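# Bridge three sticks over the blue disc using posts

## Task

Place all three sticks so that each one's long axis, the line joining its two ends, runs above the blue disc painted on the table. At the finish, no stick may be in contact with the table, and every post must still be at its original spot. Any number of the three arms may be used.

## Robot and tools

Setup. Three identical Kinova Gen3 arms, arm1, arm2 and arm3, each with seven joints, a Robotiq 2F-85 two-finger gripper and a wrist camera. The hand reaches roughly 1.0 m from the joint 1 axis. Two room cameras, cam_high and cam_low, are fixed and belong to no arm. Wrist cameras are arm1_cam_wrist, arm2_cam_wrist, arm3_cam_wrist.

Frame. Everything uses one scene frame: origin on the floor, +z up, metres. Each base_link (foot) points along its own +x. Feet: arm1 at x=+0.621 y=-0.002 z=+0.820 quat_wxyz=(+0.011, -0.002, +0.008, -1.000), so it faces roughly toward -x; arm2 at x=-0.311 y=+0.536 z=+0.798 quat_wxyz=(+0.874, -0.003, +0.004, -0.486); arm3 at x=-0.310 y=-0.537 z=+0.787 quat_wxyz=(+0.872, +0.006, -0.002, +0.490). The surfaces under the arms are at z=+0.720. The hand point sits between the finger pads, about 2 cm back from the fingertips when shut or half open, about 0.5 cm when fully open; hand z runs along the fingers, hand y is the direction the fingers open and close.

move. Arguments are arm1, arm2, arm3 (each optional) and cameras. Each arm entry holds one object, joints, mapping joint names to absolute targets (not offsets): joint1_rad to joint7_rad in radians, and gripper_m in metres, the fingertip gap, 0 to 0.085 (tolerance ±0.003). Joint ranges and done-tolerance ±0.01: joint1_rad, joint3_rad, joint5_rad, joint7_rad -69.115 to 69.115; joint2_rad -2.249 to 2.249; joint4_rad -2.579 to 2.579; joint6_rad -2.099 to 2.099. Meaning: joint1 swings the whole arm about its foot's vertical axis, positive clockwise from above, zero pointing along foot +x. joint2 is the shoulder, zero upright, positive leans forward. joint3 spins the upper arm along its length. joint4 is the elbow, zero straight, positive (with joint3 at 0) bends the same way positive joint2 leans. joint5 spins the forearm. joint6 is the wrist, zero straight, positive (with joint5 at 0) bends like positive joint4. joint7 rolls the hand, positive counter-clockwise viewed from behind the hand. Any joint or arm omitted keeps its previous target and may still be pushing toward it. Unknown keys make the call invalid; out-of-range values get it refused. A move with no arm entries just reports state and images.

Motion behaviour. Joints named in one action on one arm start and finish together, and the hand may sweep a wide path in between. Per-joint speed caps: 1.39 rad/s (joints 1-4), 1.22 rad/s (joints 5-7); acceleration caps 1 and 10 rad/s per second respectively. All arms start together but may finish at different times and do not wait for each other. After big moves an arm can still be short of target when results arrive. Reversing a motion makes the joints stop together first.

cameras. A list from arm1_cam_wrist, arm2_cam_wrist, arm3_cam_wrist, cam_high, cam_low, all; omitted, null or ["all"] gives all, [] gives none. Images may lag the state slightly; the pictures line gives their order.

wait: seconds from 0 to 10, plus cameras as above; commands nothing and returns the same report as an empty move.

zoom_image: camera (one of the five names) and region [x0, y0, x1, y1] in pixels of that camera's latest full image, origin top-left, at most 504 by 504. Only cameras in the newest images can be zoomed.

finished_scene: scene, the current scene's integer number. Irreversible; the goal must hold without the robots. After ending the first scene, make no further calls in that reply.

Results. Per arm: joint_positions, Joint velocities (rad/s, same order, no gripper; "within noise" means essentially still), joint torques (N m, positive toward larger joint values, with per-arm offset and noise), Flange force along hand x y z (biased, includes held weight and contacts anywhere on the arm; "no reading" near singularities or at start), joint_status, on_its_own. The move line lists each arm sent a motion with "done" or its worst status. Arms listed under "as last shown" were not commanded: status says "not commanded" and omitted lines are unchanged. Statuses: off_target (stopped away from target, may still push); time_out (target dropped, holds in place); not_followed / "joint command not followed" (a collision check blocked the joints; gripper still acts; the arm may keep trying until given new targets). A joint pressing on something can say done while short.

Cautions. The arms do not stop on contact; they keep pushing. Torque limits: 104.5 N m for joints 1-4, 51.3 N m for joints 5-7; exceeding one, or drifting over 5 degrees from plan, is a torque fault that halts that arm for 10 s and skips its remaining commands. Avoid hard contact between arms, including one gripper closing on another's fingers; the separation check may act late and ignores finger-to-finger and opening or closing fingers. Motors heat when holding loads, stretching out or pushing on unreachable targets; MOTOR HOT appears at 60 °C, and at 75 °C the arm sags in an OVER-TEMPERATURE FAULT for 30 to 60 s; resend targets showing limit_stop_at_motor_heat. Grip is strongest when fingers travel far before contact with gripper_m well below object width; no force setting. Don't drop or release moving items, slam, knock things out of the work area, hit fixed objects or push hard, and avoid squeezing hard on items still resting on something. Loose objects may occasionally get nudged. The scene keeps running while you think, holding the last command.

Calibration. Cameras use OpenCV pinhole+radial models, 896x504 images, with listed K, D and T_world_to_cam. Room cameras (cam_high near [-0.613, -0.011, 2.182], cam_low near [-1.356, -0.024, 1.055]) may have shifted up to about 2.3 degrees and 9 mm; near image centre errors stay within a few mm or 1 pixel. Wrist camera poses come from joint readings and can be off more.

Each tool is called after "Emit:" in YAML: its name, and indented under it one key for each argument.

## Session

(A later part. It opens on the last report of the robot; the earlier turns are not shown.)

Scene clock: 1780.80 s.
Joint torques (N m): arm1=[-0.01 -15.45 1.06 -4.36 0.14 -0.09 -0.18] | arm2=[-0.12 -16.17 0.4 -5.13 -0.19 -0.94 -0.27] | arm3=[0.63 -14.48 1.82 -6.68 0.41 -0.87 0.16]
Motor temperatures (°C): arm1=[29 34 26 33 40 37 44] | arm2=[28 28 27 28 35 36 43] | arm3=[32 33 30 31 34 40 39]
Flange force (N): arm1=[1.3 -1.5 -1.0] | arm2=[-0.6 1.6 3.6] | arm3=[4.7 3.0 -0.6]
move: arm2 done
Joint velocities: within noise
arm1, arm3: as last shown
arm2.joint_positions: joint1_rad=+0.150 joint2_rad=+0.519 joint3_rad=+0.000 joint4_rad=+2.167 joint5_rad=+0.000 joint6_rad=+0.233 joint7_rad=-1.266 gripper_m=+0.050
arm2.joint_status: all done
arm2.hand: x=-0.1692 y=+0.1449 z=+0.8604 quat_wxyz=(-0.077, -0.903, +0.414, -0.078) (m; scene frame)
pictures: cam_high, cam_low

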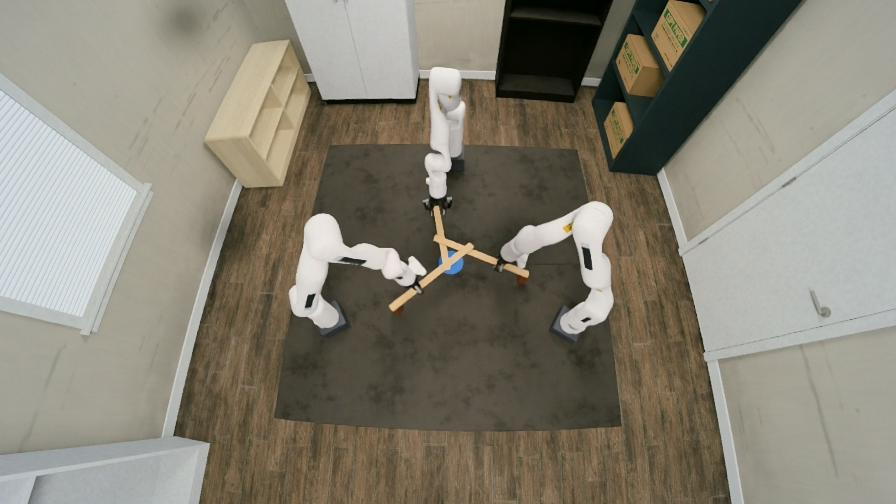

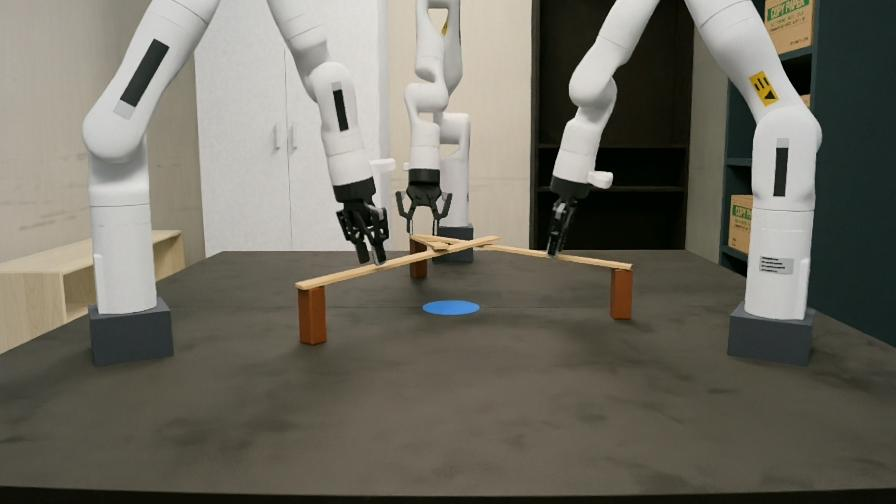

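Emit:
move:
  arm1: {"joints":{"joint2_rad":0.4385,"joint4_rad":1.9912,"joint6_rad":0.5749}}
  arm2: {"joints":{"joint2_rad":0.3332,"joint4_rad":2.08,"joint6_rad":0.5064}}
  arm3: {"joints":{"joint2_rad":0.3273,"joint4_rad":2.0658,"joint6_rad":0.5185}}

Emit:
zoom_image:
  camera: "cam_low"
  region: [280, 190, 660, 350]

Emit:
zoom_image:
  camera: "cam_high"
  region: [370, 170, 560, 330]

Scene clock: 1801.20 s.
Joint torques (N m): arm1=[-0.03 -14.26 0.98 -6.15 0.16 -0.07 -0.18] | arm2=[-0.1 -14.79 0.32 -7.2 -0.18 -0.92 -0.27] | arm3=[0.61 -13.1 1.73 -8.66 0.41 -0.81 0.16]
Motor temperatures (°C): arm1=[29 34 26 33 40 37 44] | arm2=[28 28 27 28 35 36 43] | arm3=[32 33 30 31 34 40 39]
Flange force (N): arm1=[1.3 -1.3 -0.6] | arm2=[0.1 1.6 3.3] | arm3=[4.8 3.6 0.8]
move: arm1 done; arm2 done; arm3 done
Joint velocities: within noise
arm1.joint_positions: joint1_rad=+0.119 joint2_rad=+0.439 joint3_rad=+0.000 joint4_rad=+1.991 joint5_rad=+0.000 joint6_rad=+0.575 joint7_rad=+1.837 gripper_m=+0.050
arm1.joint_status: all done
arm1.hand: x=+0.2000 y=+0.0629 z=+0.9425 quat_wxyz=(+0.021, -0.994, -0.084, +0.069) (m; scene frame)
arm2.joint_positions: joint1_rad=+0.150 joint2_rad=+0.333 joint3_rad=+0.000 joint4_rad=+2.080 joint5_rad=+0.000 joint6_rad=+0.506 joint7_rad=-1.266 gripper_m=+0.050
arm2.joint_status: all done
arm2.hand: x=-0.1683 y=+0.1449 z=+0.9404 quat_wxyz=(-0.077, -0.903, +0.414, -0.078) (m; scene frame)
arm3.joint_positions: joint1_rad=+0.068 joint2_rad=+0.327 joint3_rad=+0.000 joint4_rad=+2.066 joint5_rad=+0.000 joint6_rad=+0.518 joint7_rad=+1.857 gripper_m=+0.050
arm3.joint_status: all done
arm3.hand: x=-0.0470 y=-0.2098 z=+0.9395 quat_wxyz=(-0.111, +0.578, -0.807, -0.043) (m; scene frame)
pictures: arm1_cam_wrist, arm2_cam_wrist, arm3_cam_wrist, cam_high, cam_low
camera_calibration:
arm1_cam_wrist: T_world_to_cam=[[0.178397, -0.981751, -0.0658759, 0.0912471], [-0.975858, -0.185105, 0.115921, 0.155009], [-0.125999, 0.0436056, -0.991072, 1.10462], [0, 0, 0, 1]] pos_world=[0.27417, 0.070107, 1.0828]
arm2_cam_wrist: T_world_to_cam=[[-0.756448, -0.652316, 0.0476461, -0.0735636], [-0.648045, 0.737656, -0.189477, 0.0208474], [0.0884521, -0.174206, -0.980729, 1.10948], [0, 0, 0, 1]] pos_world=[-0.140273, 0.129914, 1.09556]
arm3_cam_wrist: T_world_to_cam=[[-0.941392, 0.329484, -0.0722563, 0.0984007], [0.306761, 0.925335, 0.222827, 0.055971], [0.140279, 0.187603, -0.972176, 1.10984], [0, 0, 0, 1]] pos_world=[-0.080224, -0.292422, 1.0736]

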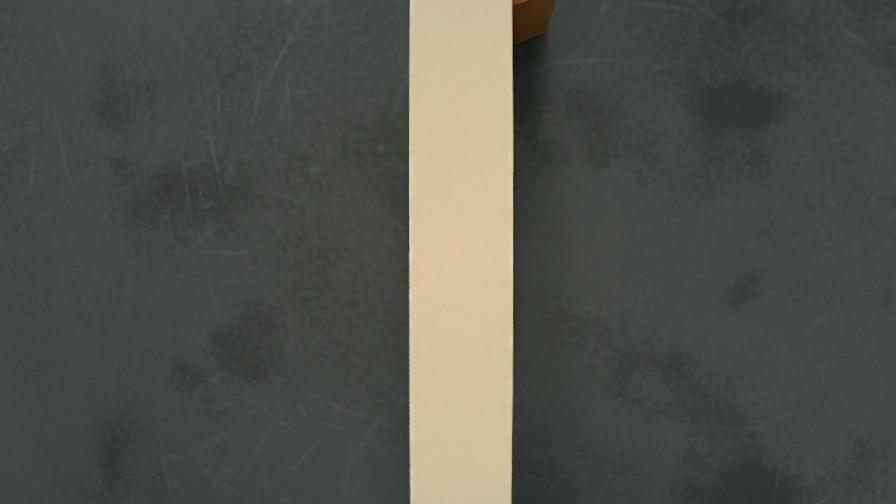

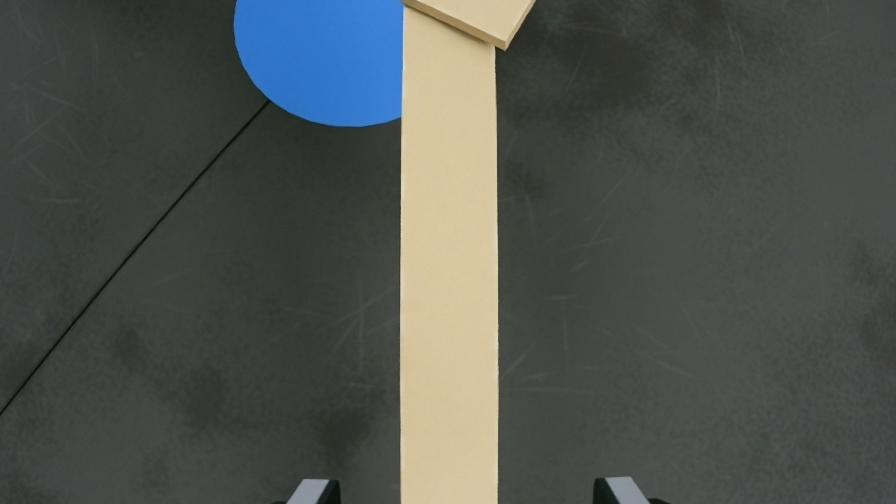

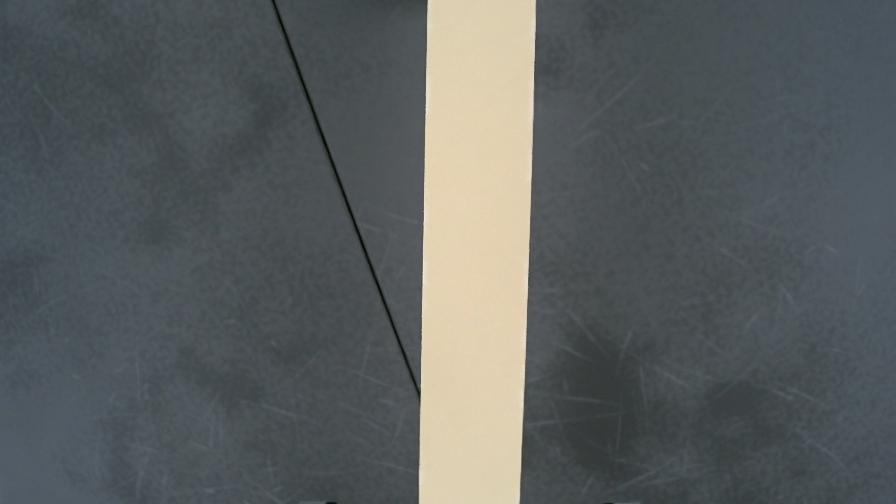

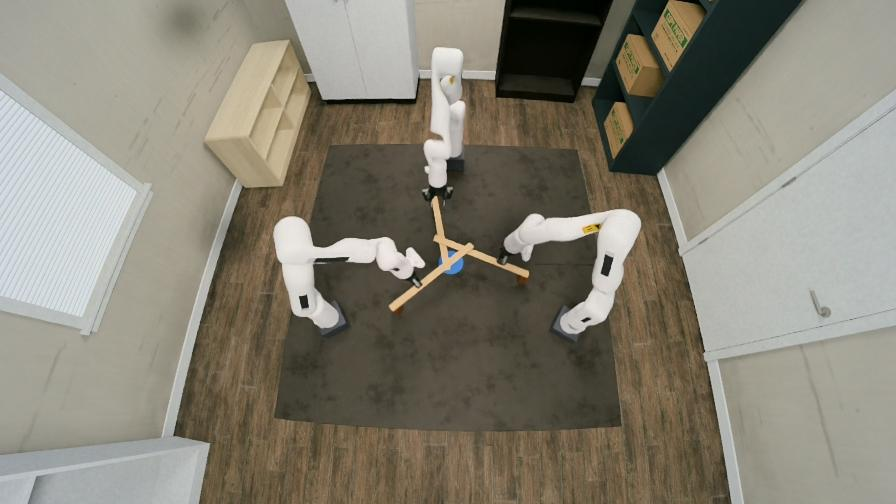

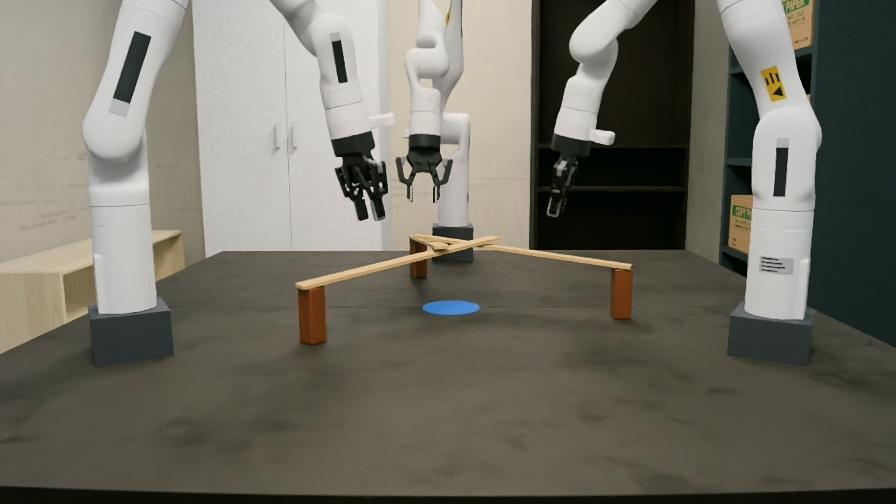

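Scaled by 1.326 from the camera's 896x504 image, which has a finer 1280x720 frame.

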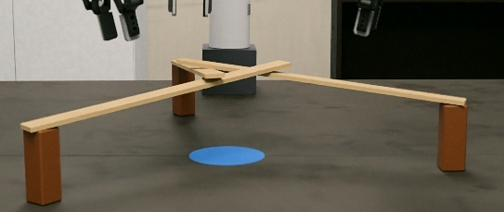

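Scaled by 2.653 from the camera's 896x504 image, which has a finer 1280x720 frame.

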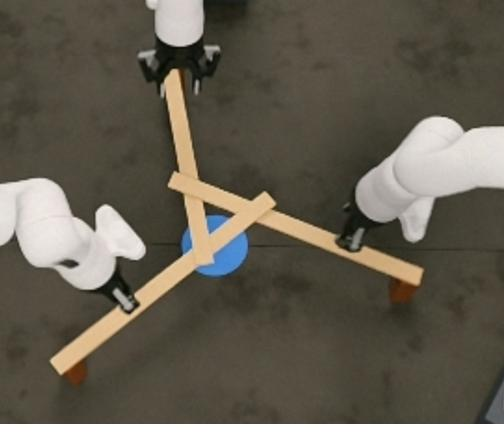

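Emit:
finished_scene:
  scene: 1

The scene is finished: the task was done.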